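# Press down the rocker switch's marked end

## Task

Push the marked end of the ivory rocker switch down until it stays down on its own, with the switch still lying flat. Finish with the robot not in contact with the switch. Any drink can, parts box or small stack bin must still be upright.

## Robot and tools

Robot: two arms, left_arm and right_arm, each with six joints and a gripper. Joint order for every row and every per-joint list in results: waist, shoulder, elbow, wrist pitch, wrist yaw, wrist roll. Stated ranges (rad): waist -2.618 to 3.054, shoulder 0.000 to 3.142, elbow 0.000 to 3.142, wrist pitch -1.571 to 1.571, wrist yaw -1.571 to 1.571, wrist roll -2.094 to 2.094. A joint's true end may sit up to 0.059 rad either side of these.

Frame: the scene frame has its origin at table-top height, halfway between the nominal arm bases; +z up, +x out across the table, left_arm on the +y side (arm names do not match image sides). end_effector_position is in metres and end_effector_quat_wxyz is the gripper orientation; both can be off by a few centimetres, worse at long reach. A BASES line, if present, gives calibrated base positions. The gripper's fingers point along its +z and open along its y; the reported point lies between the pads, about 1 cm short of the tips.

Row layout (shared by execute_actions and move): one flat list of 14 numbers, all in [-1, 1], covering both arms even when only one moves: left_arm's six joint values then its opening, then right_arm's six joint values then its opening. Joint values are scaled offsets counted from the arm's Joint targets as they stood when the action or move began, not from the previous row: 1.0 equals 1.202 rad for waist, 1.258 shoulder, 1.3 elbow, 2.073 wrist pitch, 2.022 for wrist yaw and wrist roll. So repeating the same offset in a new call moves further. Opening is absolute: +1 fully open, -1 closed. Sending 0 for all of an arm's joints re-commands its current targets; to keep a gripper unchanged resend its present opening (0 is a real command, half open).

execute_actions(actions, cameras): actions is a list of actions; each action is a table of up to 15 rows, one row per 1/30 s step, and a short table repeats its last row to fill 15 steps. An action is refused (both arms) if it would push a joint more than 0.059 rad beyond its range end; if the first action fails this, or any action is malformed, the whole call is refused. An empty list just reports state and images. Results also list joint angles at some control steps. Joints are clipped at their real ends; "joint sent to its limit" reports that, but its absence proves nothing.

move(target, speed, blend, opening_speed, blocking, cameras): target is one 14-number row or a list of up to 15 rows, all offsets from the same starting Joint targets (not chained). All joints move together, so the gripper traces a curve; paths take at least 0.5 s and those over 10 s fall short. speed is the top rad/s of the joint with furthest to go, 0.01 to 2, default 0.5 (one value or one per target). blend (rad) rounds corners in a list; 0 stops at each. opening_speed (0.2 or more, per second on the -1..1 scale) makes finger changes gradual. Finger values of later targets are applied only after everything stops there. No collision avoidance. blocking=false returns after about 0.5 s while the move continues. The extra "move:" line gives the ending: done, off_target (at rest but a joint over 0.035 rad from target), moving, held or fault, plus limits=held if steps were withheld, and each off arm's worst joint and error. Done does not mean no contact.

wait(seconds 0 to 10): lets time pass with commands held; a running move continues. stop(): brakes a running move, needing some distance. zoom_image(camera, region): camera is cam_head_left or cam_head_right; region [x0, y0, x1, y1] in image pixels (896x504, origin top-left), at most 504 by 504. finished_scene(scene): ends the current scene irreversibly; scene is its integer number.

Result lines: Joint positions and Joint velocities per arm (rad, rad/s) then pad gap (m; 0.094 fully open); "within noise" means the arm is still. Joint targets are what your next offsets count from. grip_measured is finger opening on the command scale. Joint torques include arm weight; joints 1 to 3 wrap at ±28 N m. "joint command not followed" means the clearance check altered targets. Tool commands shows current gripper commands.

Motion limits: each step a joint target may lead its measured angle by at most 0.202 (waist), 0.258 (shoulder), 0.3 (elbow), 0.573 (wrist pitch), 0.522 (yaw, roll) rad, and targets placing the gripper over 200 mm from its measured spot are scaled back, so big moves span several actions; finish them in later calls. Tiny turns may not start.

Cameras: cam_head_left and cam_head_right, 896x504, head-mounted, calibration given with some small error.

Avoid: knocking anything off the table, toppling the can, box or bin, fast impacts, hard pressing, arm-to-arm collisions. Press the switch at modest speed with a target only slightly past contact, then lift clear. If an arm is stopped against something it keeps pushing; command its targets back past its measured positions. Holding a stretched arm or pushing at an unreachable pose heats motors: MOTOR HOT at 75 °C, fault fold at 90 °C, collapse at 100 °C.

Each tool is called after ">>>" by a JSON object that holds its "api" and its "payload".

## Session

>>> {"api": "execute_actions", "payload": {"actions": []}}

Scene clock: 0.00 s.
left_arm: end_effector_position=(+0.4364, +0.2538, +0.1116) grip_measured=+1.000 end_effector_quat_wxyz=(+0.579, +0.028, +0.810, -0.084) | right_arm: end_effector_position=(+0.3944, -0.2769, +0.0830) grip_measured=+1.000 end_effector_quat_wxyz=(+0.563, +0.034, +0.826, +0.021)
Joint positions: left_arm=[0.065 1.514 0.411 0.774 0.215 -0.036 0.094] | right_arm=[-0.117 1.567 0.353 0.835 -0.132 0.026 0.094]
Joint velocities: within noise
Joint torques (N m): no reading
Heat: left arm: 25 °C; right arm: 29 °C.
Joint targets: left_arm=[0.065 1.504 0.421 0.785 0.216 -0.036] | right_arm=[-0.117 1.561 0.359 0.836 -0.133 0.026]
Tool commands: left_gripper/opening=+1.0 right_gripper/opening=+1.0

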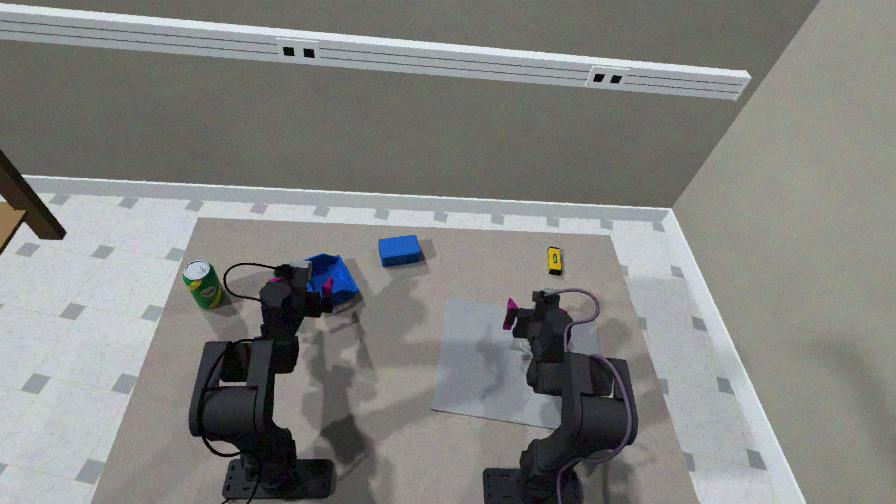

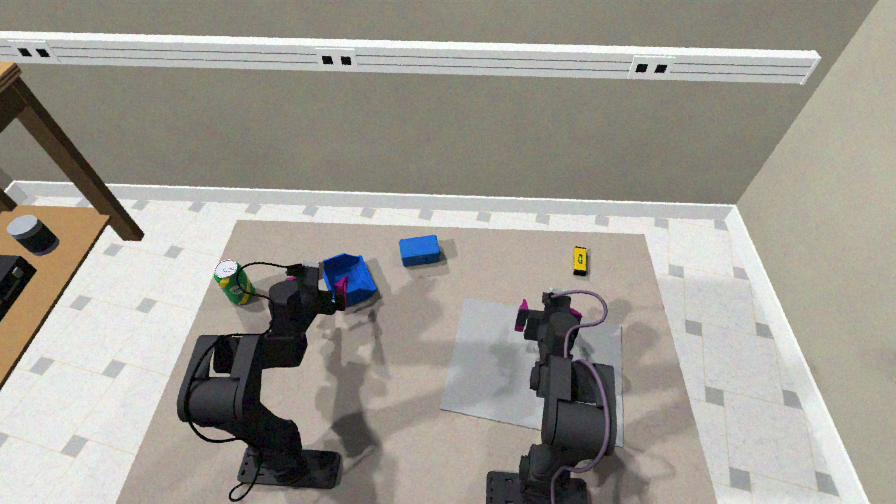

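>>> {"api": "move", "payload": {"target": [0, 0, 0, 0, 0, 0, 1, -0.485, -0.525, 0.147, -0.548, 0.0658, -0.0129, -1], "speed": 1.6}}

>>> {"api": "zoom_image", "payload": {"camera": "cam_head_left", "region": [490, 318, 574, 366]}}

>>> {"api": "zoom_image", "payload": {"camera": "cam_head_right", "region": [500, 318, 584, 366]}}

Scene clock: 5.97 s.
left_arm: end_effector_position=(+0.4364, +0.2538, +0.1116) grip_measured=+1.000 end_effector_quat_wxyz=(+0.579, +0.028, +0.810, -0.084) | right_arm: end_effector_position=(+0.2307, -0.4401, +0.1287) grip_measured=-0.997 end_effector_quat_wxyz=(+0.401, +0.321, +0.846, -0.145)
Joint positions: left_arm=[0.065 1.514 0.411 0.774 0.215 -0.036 0.094] | right_arm=[-0.695 0.914 0.512 -0.288 -0.012 0.006 0]
Joint velocities: within noise
Joint torques (N m): left_arm=[0.01 -5.34 7.32 2.25 0.08 -0.02] | right_arm=[-0.44 -1.84 11.08 1.65 0.13 -0.08]
Heat: left arm: 25 °C; right arm: 30 °C.
Joint targets: left_arm=[0.065 1.504 0.421 0.785 0.216 -0.036] | right_arm=[-0.700 0.900 0.550 -0.300 0.000 0.000]
move: off_target (right_arm); right_arm: the elbow is farthest, 0.039 rad from its target

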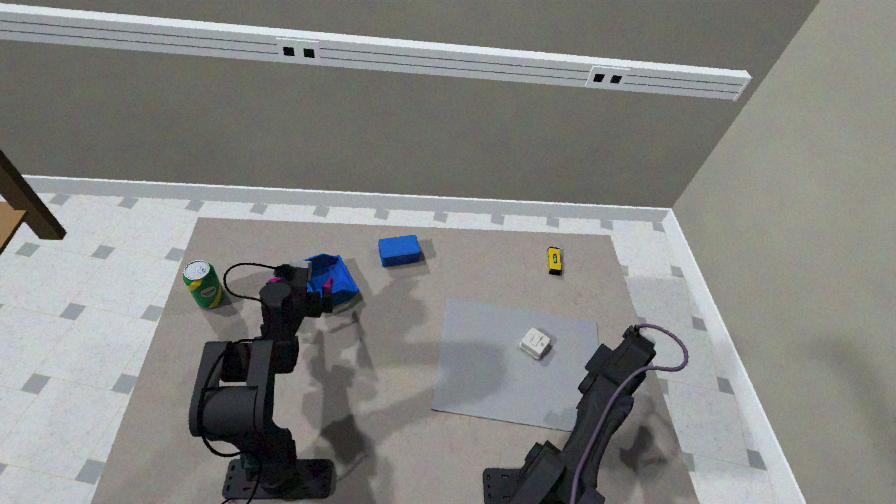

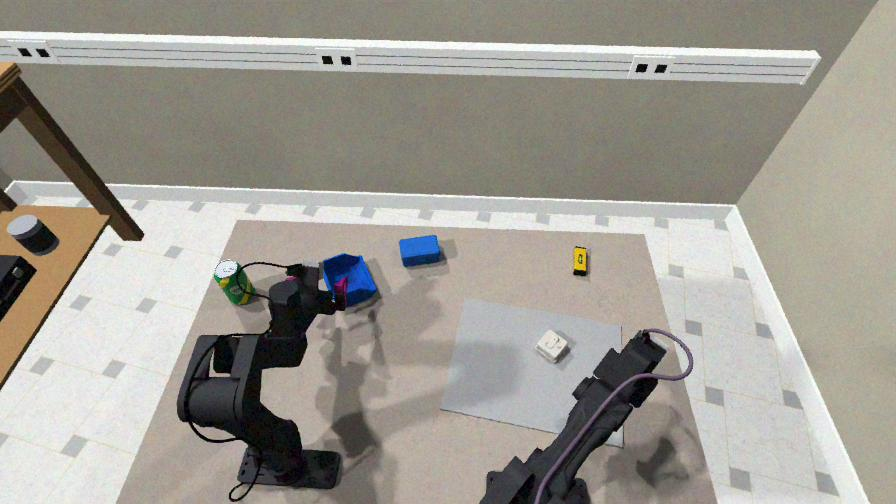

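Scaled by 6.000 from the camera's 896x504 image, which has a finer 1280x720 frame.

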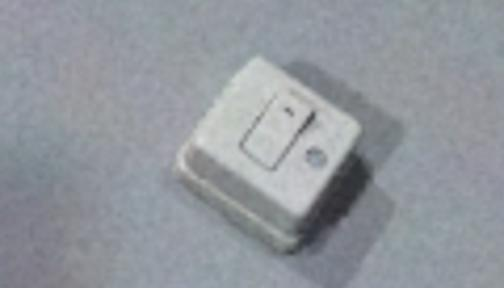

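Scaled by 6.000 from the camera's 896x504 image, which has a finer 1280x720 frame.

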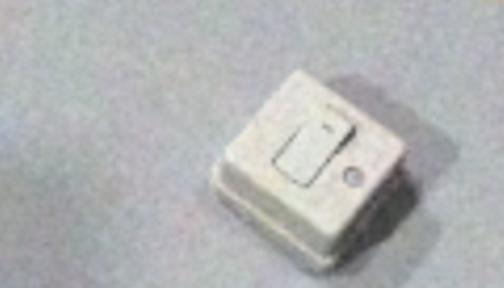

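>>> {"api": "move", "payload": {"target": [0, 0, 0, 0, 0, 0, 1, 0.4415, 0.7546, 0.6495, -0.3936, 0, -0.593, -1], "speed": 1.6}}

>>> {"api": "zoom_image", "payload": {"camera": "cam_head_left", "region": [490, 318, 574, 366]}}

>>> {"api": "zoom_image", "payload": {"camera": "cam_head_right", "region": [500, 318, 584, 366]}}

Scene clock: 11.37 s.
left_arm: end_effector_position=(+0.4364, +0.2538, +0.1116) grip_measured=+1.000 end_effector_quat_wxyz=(+0.579, +0.028, +0.810, -0.084) | right_arm: end_effector_position=(+0.3310, -0.3084, +0.0665) grip_measured=-0.997 end_effector_quat_wxyz=(-0.001, -0.477, +0.879, +0.002)
Joint positions: left_arm=[0.065 1.514 0.411 0.774 0.215 -0.036 0.094] | right_arm=[-0.169 1.834 1.359 -1.101 -0.002 -1.193 0]
Joint velocities: within noise
Joint torques (N m): left_arm=[-0.06 -5.33 7.24 2.25 0.08 -0.03] | right_arm=[-0.01 -6.16 9.44 0.2 0.02 -0.04]
Heat: left arm: 27 °C; right arm: 31 °C.
Joint targets: left_arm=[0.065 1.504 0.421 0.785 0.216 -0.036] | right_arm=[-0.170 1.850 1.395 -1.116 0.000 -1.199]
move: off_target (right_arm); right_arm: the elbow is farthest, 0.036 rad from its target

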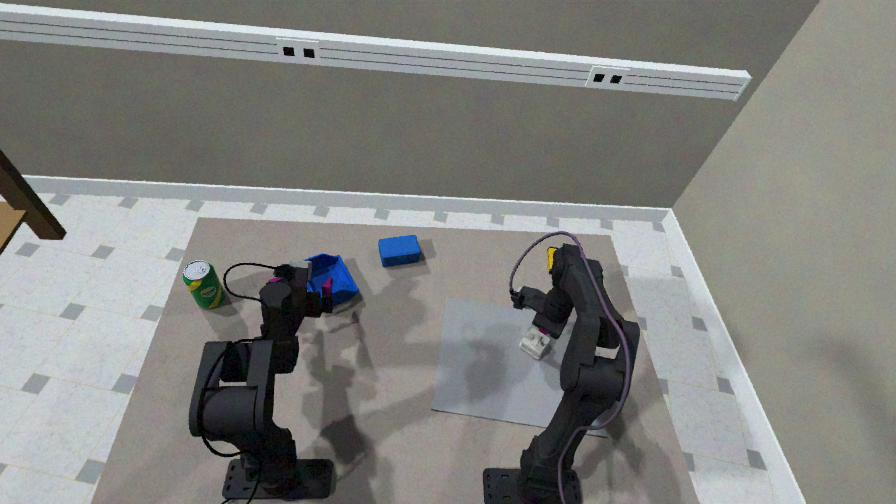

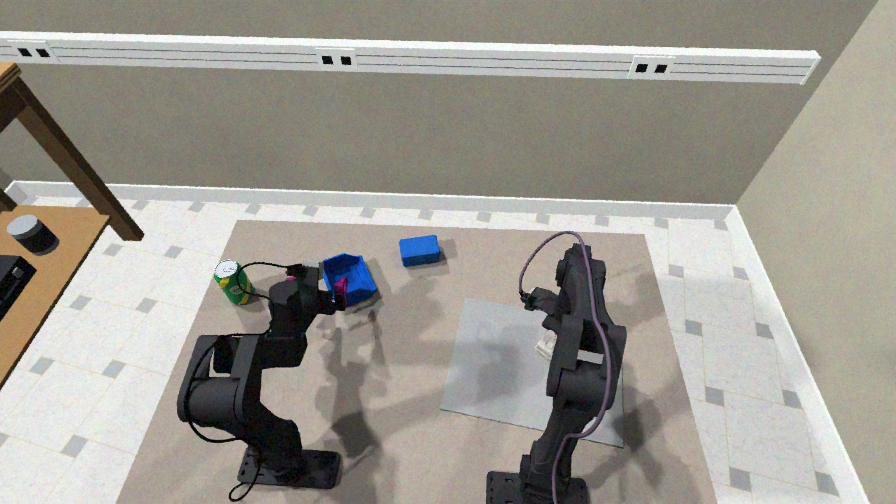

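Scaled by 6.000 from the camera's 896x504 image, which has a finer 1280x720 frame.

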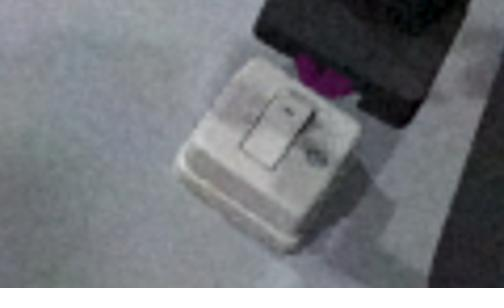

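Scaled by 6.000 from the camera's 896x504 image, which has a finer 1280x720 frame.

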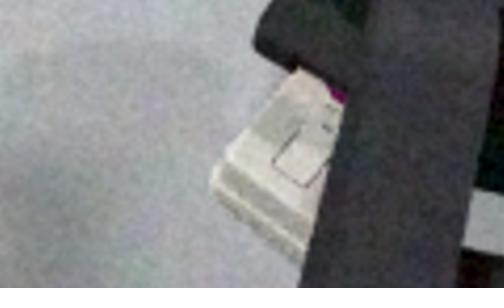

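>>> {"api": "move", "payload": {"target": [[0, 0, 0, 0, 0, 0, 1, -0.002, 0.0395, -0.0785, 0.0735, 0, 0, -1], [0, 0, 0, 0, 0, 0, 1, 0, -0.015, 0.19, -0.134, 0, 0, -1]], "speed": [0.18, 1.2]}}

>>> {"api": "zoom_image", "payload": {"camera": "cam_head_left", "region": [490, 318, 574, 366]}}

>>> {"api": "zoom_image", "payload": {"camera": "cam_head_right", "region": [500, 318, 584, 366]}}

Scene clock: 18.60 s.
left_arm: end_effector_position=(+0.4364, +0.2538, +0.1116) grip_measured=+1.000 end_effector_quat_wxyz=(+0.579, +0.028, +0.810, -0.084) | right_arm: end_effector_position=(+0.3326, -0.3088, +0.1247) grip_measured=-0.997 end_effector_quat_wxyz=(-0.016, -0.477, +0.879, +0.015)
Joint positions: left_arm=[0.065 1.514 0.411 0.774 0.215 -0.036 0.094] | right_arm=[-0.169 1.853 1.615 -1.378 -0.002 -1.194 0]
Joint velocities: within noise
Joint torques (N m): left_arm=[-0.03 -5.27 7.24 2.22 0.08 -0.03] | right_arm=[0.01 -9.1 8.61 0.08 0.02 -0.07]
Heat: left arm: 28 °C; right arm: 32 °C.
Joint targets: left_arm=[0.065 1.504 0.421 0.785 0.216 -0.036] | right_arm=[-0.170 1.831 1.642 -1.394 0.000 -1.199]
move: done

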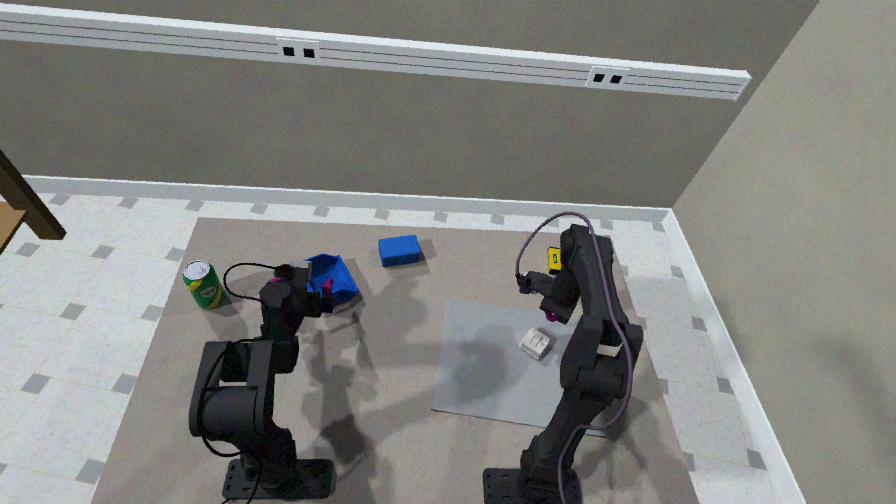

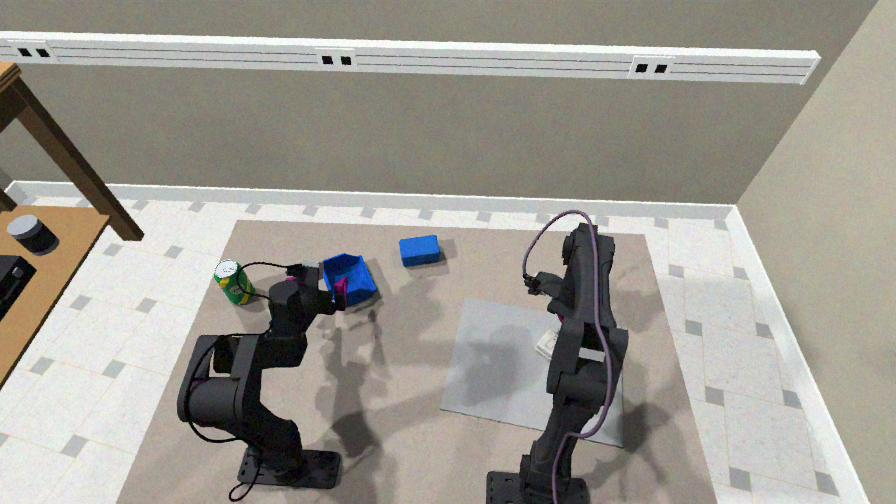

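Scaled by 6.000 from the camera's 896x504 image, which has a finer 1280x720 frame.

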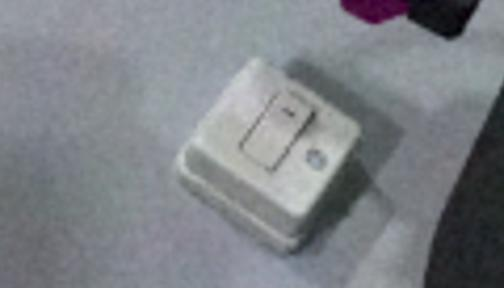

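Scaled by 6.000 from the camera's 896x504 image, which has a finer 1280x720 frame.

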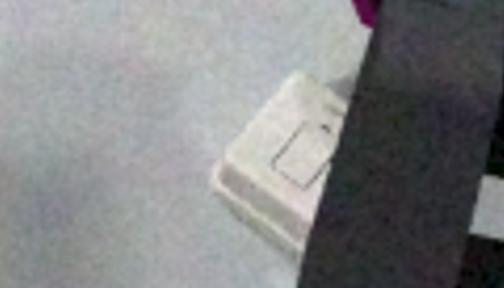

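>>> {"api": "move", "payload": {"target": [0, 0, 0, 0, 0, 0, 1, 0.023, 0.021, -0.185, 0.134, 0, 0, -1], "speed": 1.0}}

>>> {"api": "zoom_image", "payload": {"camera": "cam_head_left", "region": [515, 318, 557, 342]}}

Scene clock: 29.20 s.
left_arm: end_effector_position=(+0.4364, +0.2538, +0.1116) grip_measured=+1.000 end_effector_quat_wxyz=(+0.579, +0.028, +0.810, -0.084) | right_arm: end_effector_position=(+0.3430, -0.3021, +0.0752) grip_measured=-0.997 end_effector_quat_wxyz=(+0.005, -0.488, +0.873, -0.002)
Joint positions: left_arm=[0.065 1.514 0.411 0.774 0.215 -0.036 0.094] | right_arm=[-0.144 1.853 1.419 -1.126 -0.002 -1.194 0]
Joint velocities: within noise
Joint torques (N m): left_arm=[-0.1 -5.22 7.32 2.23 0.09 -0.03] | right_arm=[0.24 -7.19 5.01 0.46 0.02 -0.07]
Heat: left arm: 30 °C; right arm: 32 °C.
Joint targets: left_arm=[0.065 1.504 0.421 0.785 0.216 -0.036] | right_arm=[-0.142 1.857 1.401 -1.116 0.000 -1.199]
move: done

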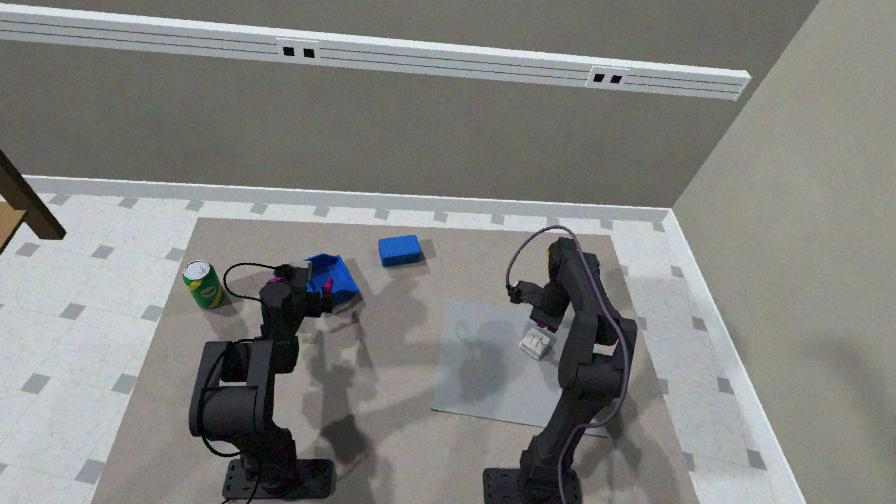

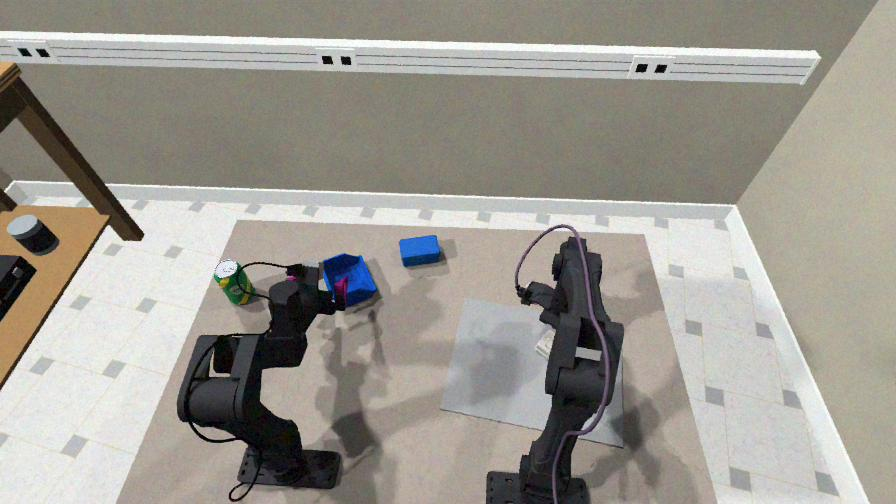

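Scaled by 12.000 from the camera's 896x504 image, which has a finer 1280x720 frame.

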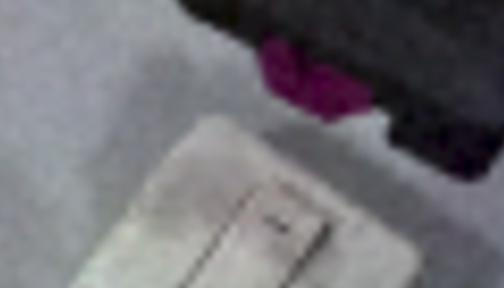

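>>> {"api": "move", "payload": {"target": [0, 0, 0, 0, 0, 0, 1, -0.004, -0.006, -0.0735, 0.042, 0, 0, -1], "speed": 0.5}}

>>> {"api": "zoom_image", "payload": {"camera": "cam_head_left", "region": [515, 322, 557, 346]}}

Scene clock: 33.87 s.
left_arm: end_effector_position=(+0.4364, +0.2538, +0.1116) grip_measured=+1.000 end_effector_quat_wxyz=(+0.579, +0.028, +0.810, -0.084) | right_arm: end_effector_position=(+0.3360, -0.3008, +0.0524) grip_measured=-0.997 end_effector_quat_wxyz=(+0.002, -0.488, +0.873, +0.000)
Joint positions: left_arm=[0.065 1.514 0.411 0.774 0.215 -0.036 0.094] | right_arm=[-0.144 1.853 1.326 -1.039 -0.002 -1.194 0]
Joint velocities: within noise
Joint torques (N m): left_arm=[-0.12 -5.24 7.34 2.22 0.08 -0.04] | right_arm=[-0.2 -7.6 4.71 0.48 0.02 -0.07]
Heat: left arm: 30 °C; right arm: 31 °C.
Joint targets: left_arm=[0.065 1.504 0.421 0.785 0.216 -0.036] | right_arm=[-0.146 1.850 1.306 -1.029 0.000 -1.199]
move: done

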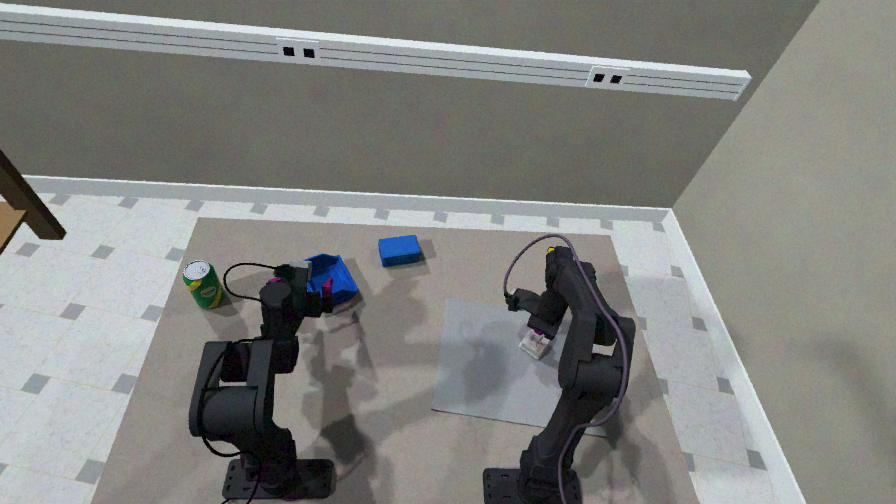

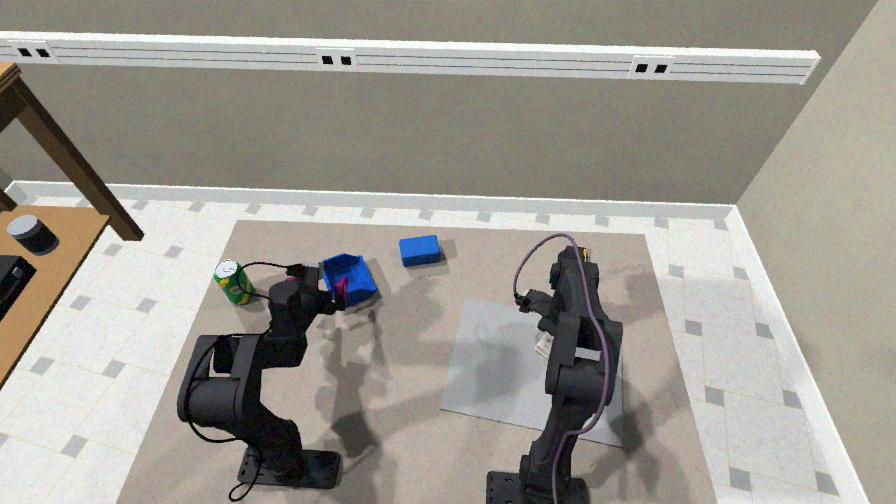

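Scaled by 12.000 from the camera's 896x504 image, which has a finer 1280x720 frame.

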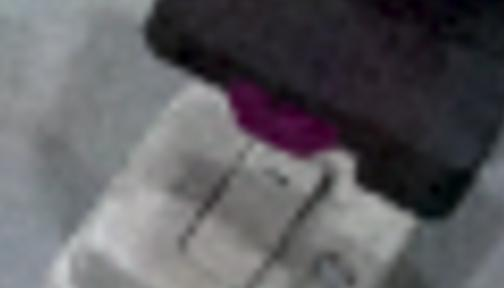

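>>> {"api": "move", "payload": {"target": [[0, 0, 0, 0, 0, 0, 1, 0, 0.0254, -0.0645, 0.056, 0, 0, -1]], "speed": 0.2}}

>>> {"api": "zoom_image", "payload": {"camera": "cam_head_left", "region": [515, 322, 557, 346]}}

Scene clock: 37.27 s.
left_arm: end_effector_position=(+0.4364, +0.2538, +0.1116) grip_measured=+1.000 end_effector_quat_wxyz=(+0.579, +0.028, +0.810, -0.084) | right_arm: end_effector_position=(+0.3356, -0.3011, +0.0359) grip_measured=-0.997 end_effector_quat_wxyz=(+0.010, -0.488, +0.873, -0.008)
Joint positions: left_arm=[0.065 1.514 0.411 0.774 0.215 -0.036 0.094] | right_arm=[-0.144 1.853 1.257 -0.95 0 -1.195 0]
Joint velocities: within noise
Joint torques (N m): left_arm=[-0.1 -5.29 7.38 2.24 0.08 -0.01] | right_arm=[-0.2 -5.31 3.41 0.8 0 -0.07]
Heat: left arm: 30 °C; right arm: 31 °C.
Joint targets: left_arm=[0.065 1.504 0.421 0.785 0.216 -0.036] | right_arm=[-0.146 1.881 1.222 -0.913 0.000 -1.199]
move: off_target (right_arm); right_arm: the wrist pitch is farthest, 0.037 rad from its target

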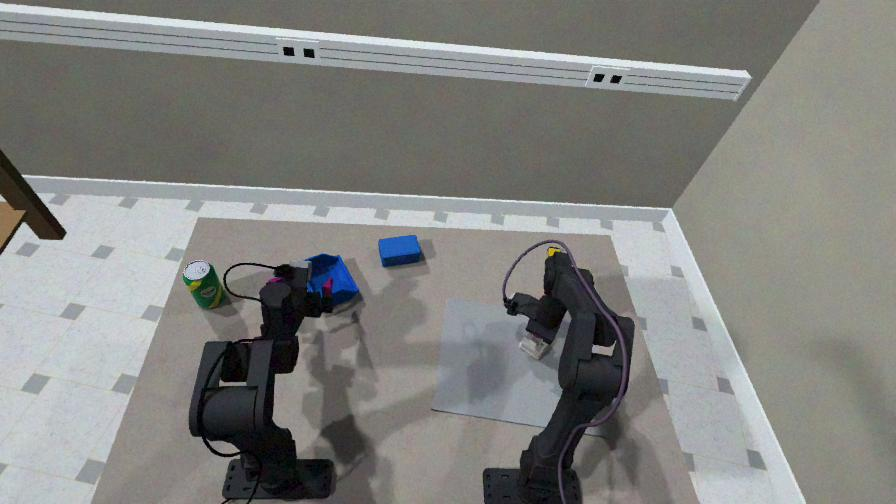

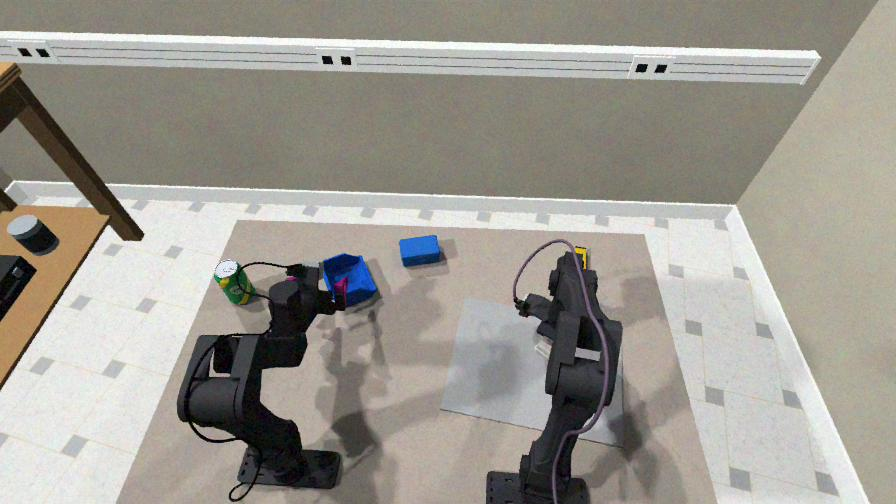

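Scaled by 12.000 from the camera's 896x504 image, which has a finer 1280x720 frame.

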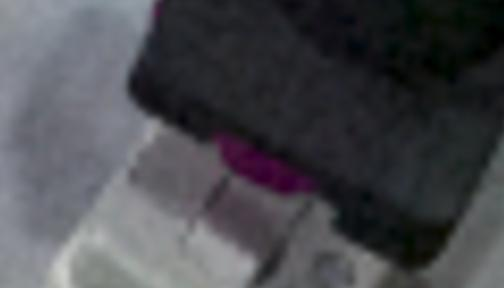

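>>> {"api": "move", "payload": {"target": [0, 0, 0, 0, 0, 0, 1, 0, -0.035, 0.26, -0.2, 0, 0, -1], "speed": 1.2}}

>>> {"api": "zoom_image", "payload": {"camera": "cam_head_left", "region": [515, 324, 557, 360]}}

Scene clock: 39.50 s.
left_arm: end_effector_position=(+0.4364, +0.2538, +0.1116) grip_measured=+1.000 end_effector_quat_wxyz=(+0.579, +0.028, +0.810, -0.084) | right_arm: end_effector_position=(+0.3297, -0.3001, +0.1042) grip_measured=-0.997 end_effector_quat_wxyz=(-0.023, -0.488, +0.872, +0.019)
Joint positions: left_arm=[0.065 1.514 0.411 0.774 0.215 -0.036 0.094] | right_arm=[-0.144 1.853 1.534 -1.312 0 -1.195 0]
Joint velocities: within noise
Joint torques (N m): left_arm=[0.02 -5.29 7.25 2.23 0.08 -0.02] | right_arm=[-0.18 -8.64 8.55 0.04 0 -0.07]
Heat: left arm: 31 °C; right arm: 31 °C.
Joint targets: left_arm=[0.065 1.504 0.421 0.785 0.216 -0.036] | right_arm=[-0.146 1.837 1.560 -1.328 0.000 -1.199]
move: done

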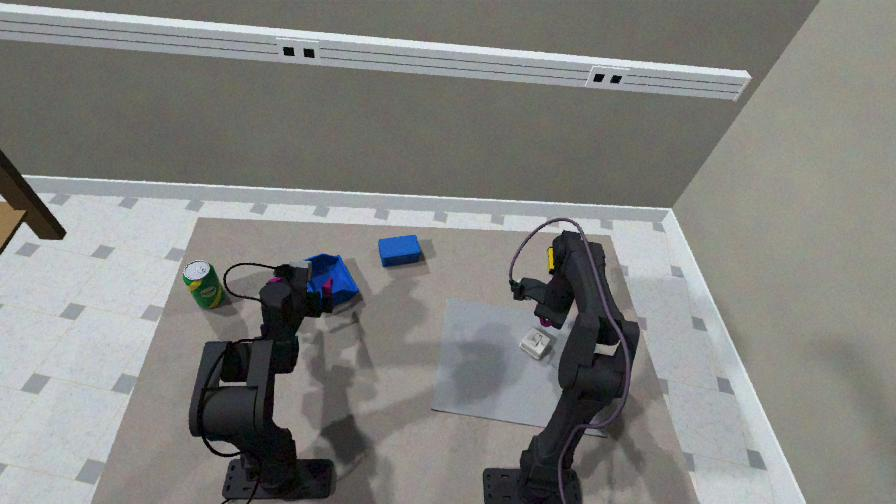

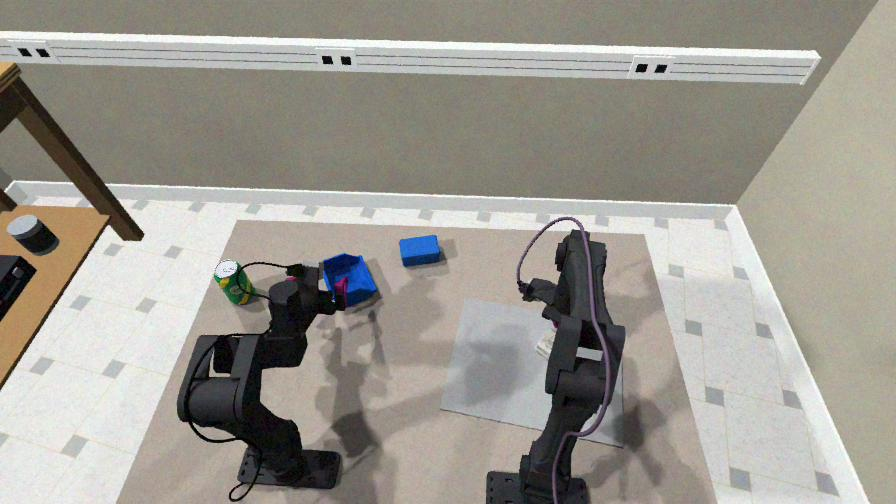

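Scaled by 12.000 from the camera's 896x504 image, which has a finer 1280x720 frame.

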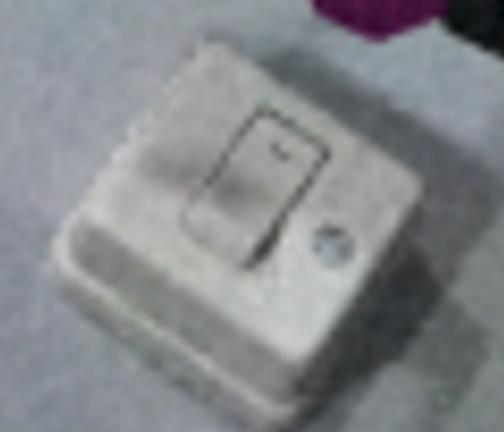

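>>> {"api": "finished_scene", "payload": {"scene": 2}}

The scene is finished: the task was done.


## Next scene

The same job, from a new start.

>>> {"api": "execute_actions", "payload": {"actions": []}}

Scene clock: 0.00 s.
left_arm: end_effector_position=(+0.4252, +0.2846, +0.1121) grip_measured=+1.000 end_effector_quat_wxyz=(+0.604, -0.041, +0.796, +0.012) | right_arm: end_effector_position=(+0.4148, -0.2792, +0.1161) grip_measured=+1.000 end_effector_quat_wxyz=(+0.622, +0.064, +0.779, -0.053)
Joint positions: left_arm=[0.015 1.501 0.327 0.9 -0.072 -0.052 0.094] | right_arm=[-0.001 1.617 0.385 1.006 0.133 0.026 0.094]
Joint velocities: within noise
Joint torques (N m): no reading
Heat: left arm: 24 °C; right arm: 28 °C.
Joint targets: left_arm=[0.015 1.492 0.336 0.910 -0.072 -0.052] | right_arm=[-0.001 1.609 0.392 1.009 0.134 0.026]
Tool commands: left_gripper/opening=+1.0 right_gripper/opening=+1.0

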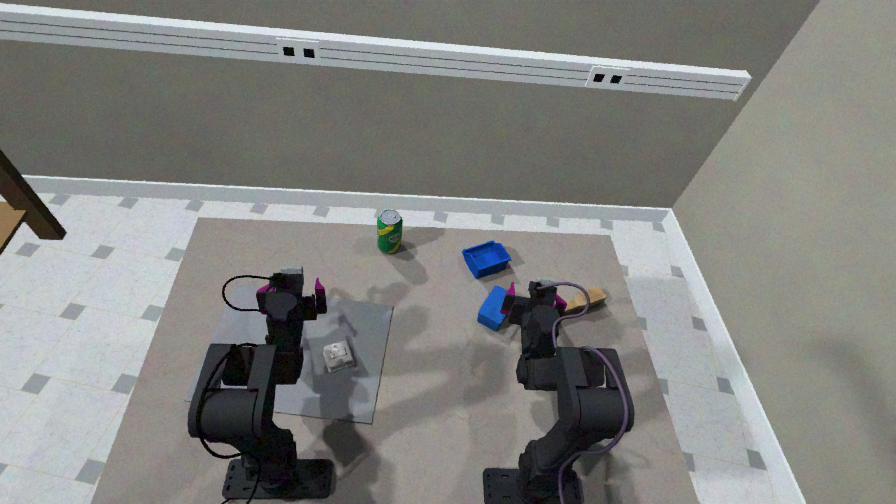

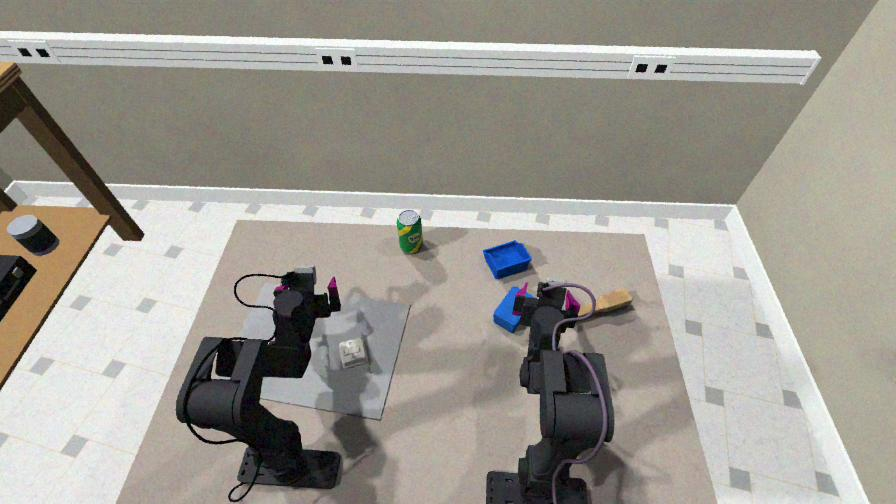

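>>> {"api": "zoom_image", "payload": {"camera": "cam_head_left", "region": [308, 334, 371, 376]}}

>>> {"api": "zoom_image", "payload": {"camera": "cam_head_right", "region": [320, 334, 383, 376]}}

Scaled by 8.000 from the camera's 896x504 image, which has a finer 1280x720 frame.

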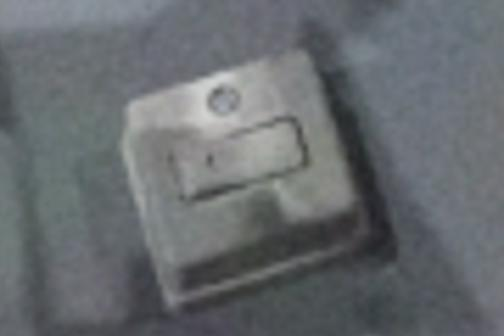

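Scaled by 8.000 from the camera's 896x504 image, which has a finer 1280x720 frame.

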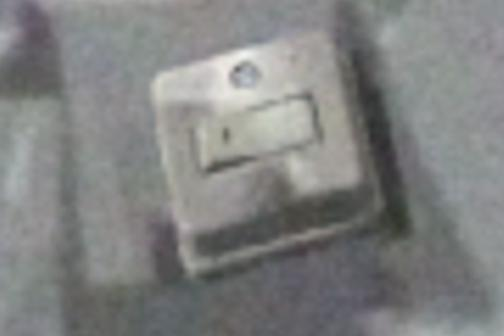

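>>> {"api": "move", "payload": {"target": [[-0.12, -0.36, 0.2, -0.55, 0.0356, -0.15, -1, 0, 0, 0, 0, 0, 0, 1], [-0.2404, 0.0898, 0.5946, -0.9578, 0.0356, -0.3056, -1, 0, 0, 0, 0, 0, 0, 1]], "speed": 1.6, "blend": 0.2}}

>>> {"api": "zoom_image", "payload": {"camera": "cam_head_left", "region": [308, 334, 371, 376]}}

>>> {"api": "zoom_image", "payload": {"camera": "cam_head_right", "region": [320, 334, 383, 376]}}

Scene clock: 7.33 s.
left_arm: end_effector_position=(+0.2916, +0.1981, +0.0666) grip_measured=-0.995 end_effector_quat_wxyz=(-0.002, -0.185, +0.983, +0.004) | right_arm: end_effector_position=(+0.4148, -0.2792, +0.1161) grip_measured=+1.000 end_effector_quat_wxyz=(+0.622, +0.064, +0.779, -0.053)
Joint positions: left_arm=[-0.269 1.594 1.082 -1.066 -0.005 -0.658 0] | right_arm=[-0.001 1.617 0.385 1.006 0.133 0.026 0.094]
Joint velocities: within noise
Joint torques (N m): left_arm=[-0.59 -4.68 9.13 0.42 0.06 -0.15] | right_arm=[0.01 -5.26 5.94 2.1 0.02 -0.02]
Heat: left arm: 25 °C; right arm: 28 °C.
Joint targets: left_arm=[-0.274 1.605 1.109 -1.076 0.000 -0.670] | right_arm=[-0.001 1.609 0.392 1.009 0.134 0.026]
move: done

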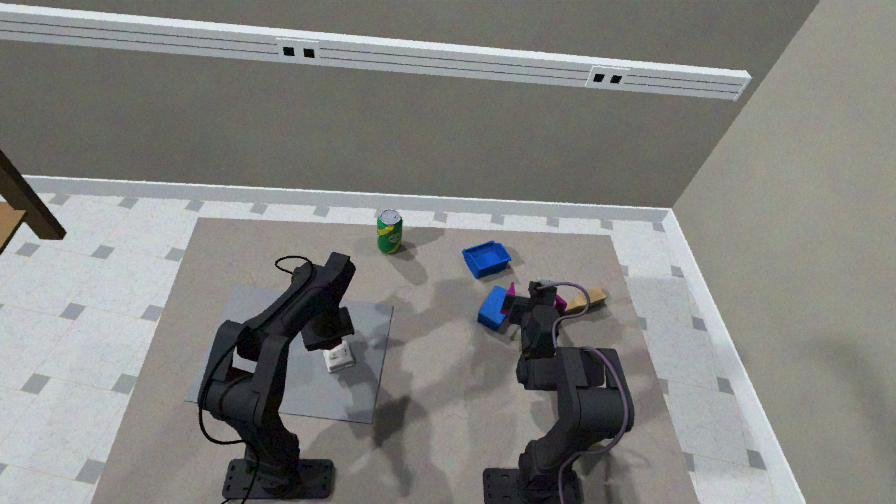

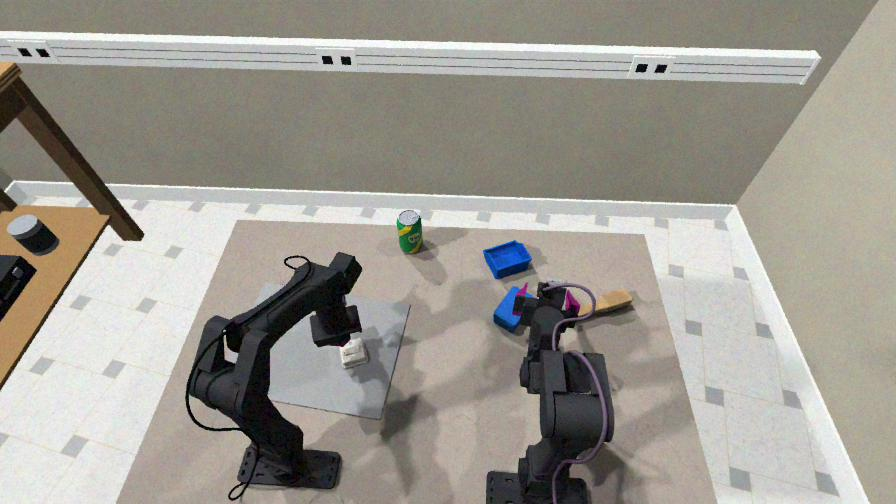

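Scaled by 8.000 from the camera's 896x504 image, which has a finer 1280x720 frame.

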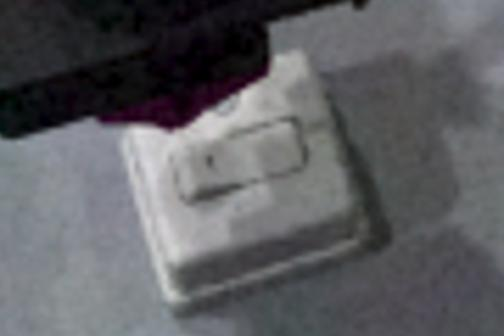

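Scaled by 8.000 from the camera's 896x504 image, which has a finer 1280x720 frame.

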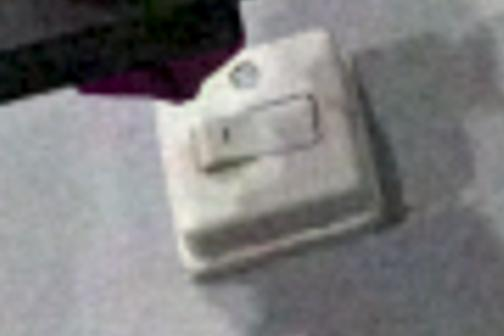

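>>> {"api": "move", "payload": {"target": [[-0.0112, 0.008, -0.018, 0.016, 0, 0, -1, 0, 0, 0, 0, 0, 0, 1], [-0.0112, 0.044, -0.093, 0.085, 0, 0, -1, 0, 0, 0, 0, 0, 0, 1], [-0.0112, -0.02, 0.19, -0.134, 0, 0, -1, 0, 0, 0, 0, 0, 0, 1]], "speed": [0.5, 0.18, 1.2]}}

>>> {"api": "zoom_image", "payload": {"camera": "cam_head_left", "region": [308, 334, 371, 376]}}

>>> {"api": "zoom_image", "payload": {"camera": "cam_head_right", "region": [320, 334, 383, 376]}}

Scene clock: 19.30 s.
left_arm: end_effector_position=(+0.2939, +0.1935, +0.1281) grip_measured=-0.995 end_effector_quat_wxyz=(-0.016, -0.179, +0.984, +0.010) | right_arm: end_effector_position=(+0.4148, -0.2792, +0.1161) grip_measured=+1.000 end_effector_quat_wxyz=(+0.622, +0.064, +0.779, -0.053)
Joint positions: left_arm=[-0.282 1.602 1.337 -1.344 -0.004 -0.659 0] | right_arm=[-0.001 1.617 0.385 1.006 0.133 0.026 0.094]
Joint velocities: within noise
Joint torques (N m): left_arm=[-0.44 -7.57 8.39 0.37 0.07 -0.14] | right_arm=[0.01 -5.26 5.93 2.1 0.01 -0.03]
Heat: left arm: 25 °C; right arm: 30 °C.
Joint targets: left_arm=[-0.288 1.580 1.356 -1.353 0.000 -0.671] | right_arm=[-0.001 1.609 0.392 1.009 0.134 0.026]
move: done

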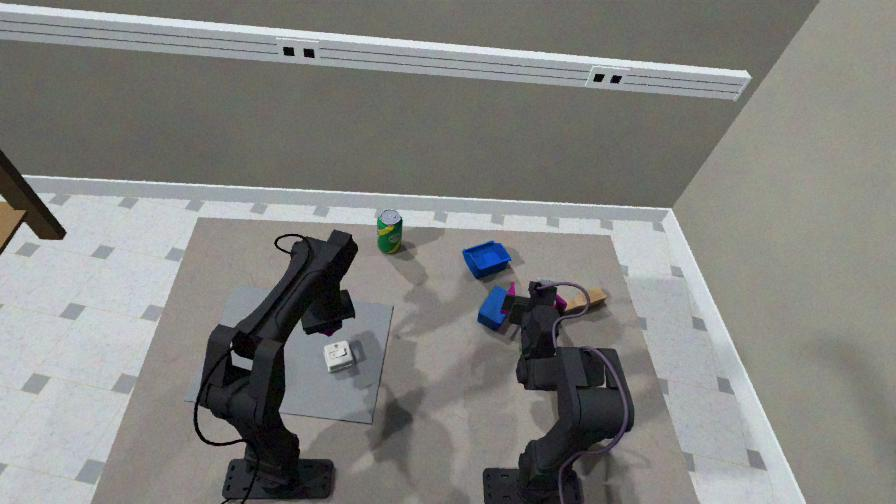

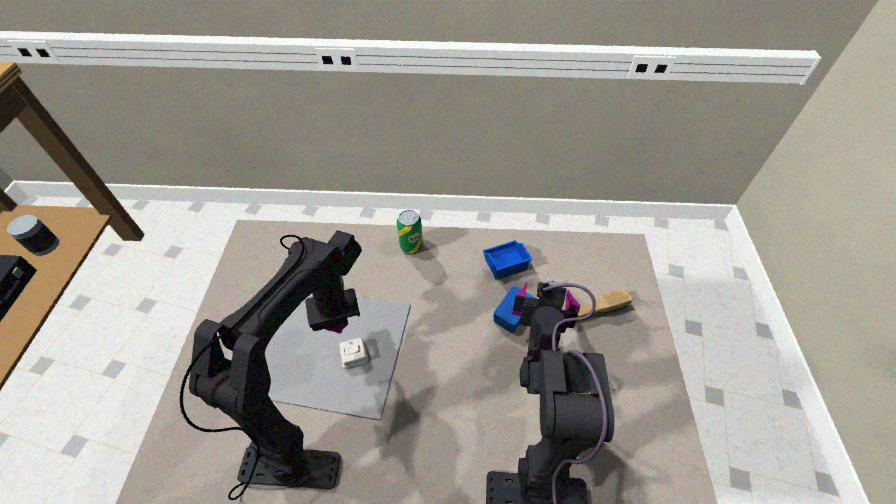

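Scaled by 8.000 from the camera's 896x504 image, which has a finer 1280x720 frame.

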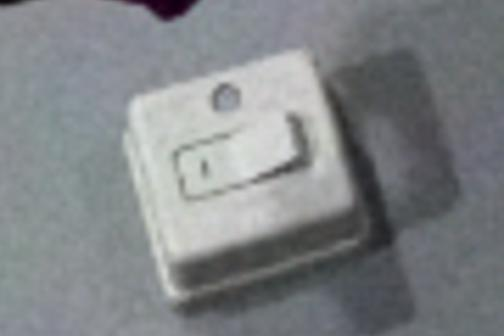

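Scaled by 8.000 from the camera's 896x504 image, which has a finer 1280x720 frame.

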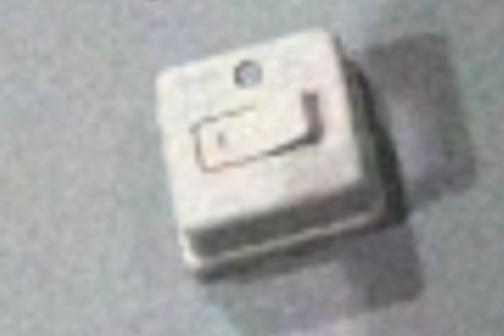

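The marked end is down, and the other end is raised.

>>> {"api": "finished_scene", "payload": {"scene": 3}}

The scene is finished: the task was done.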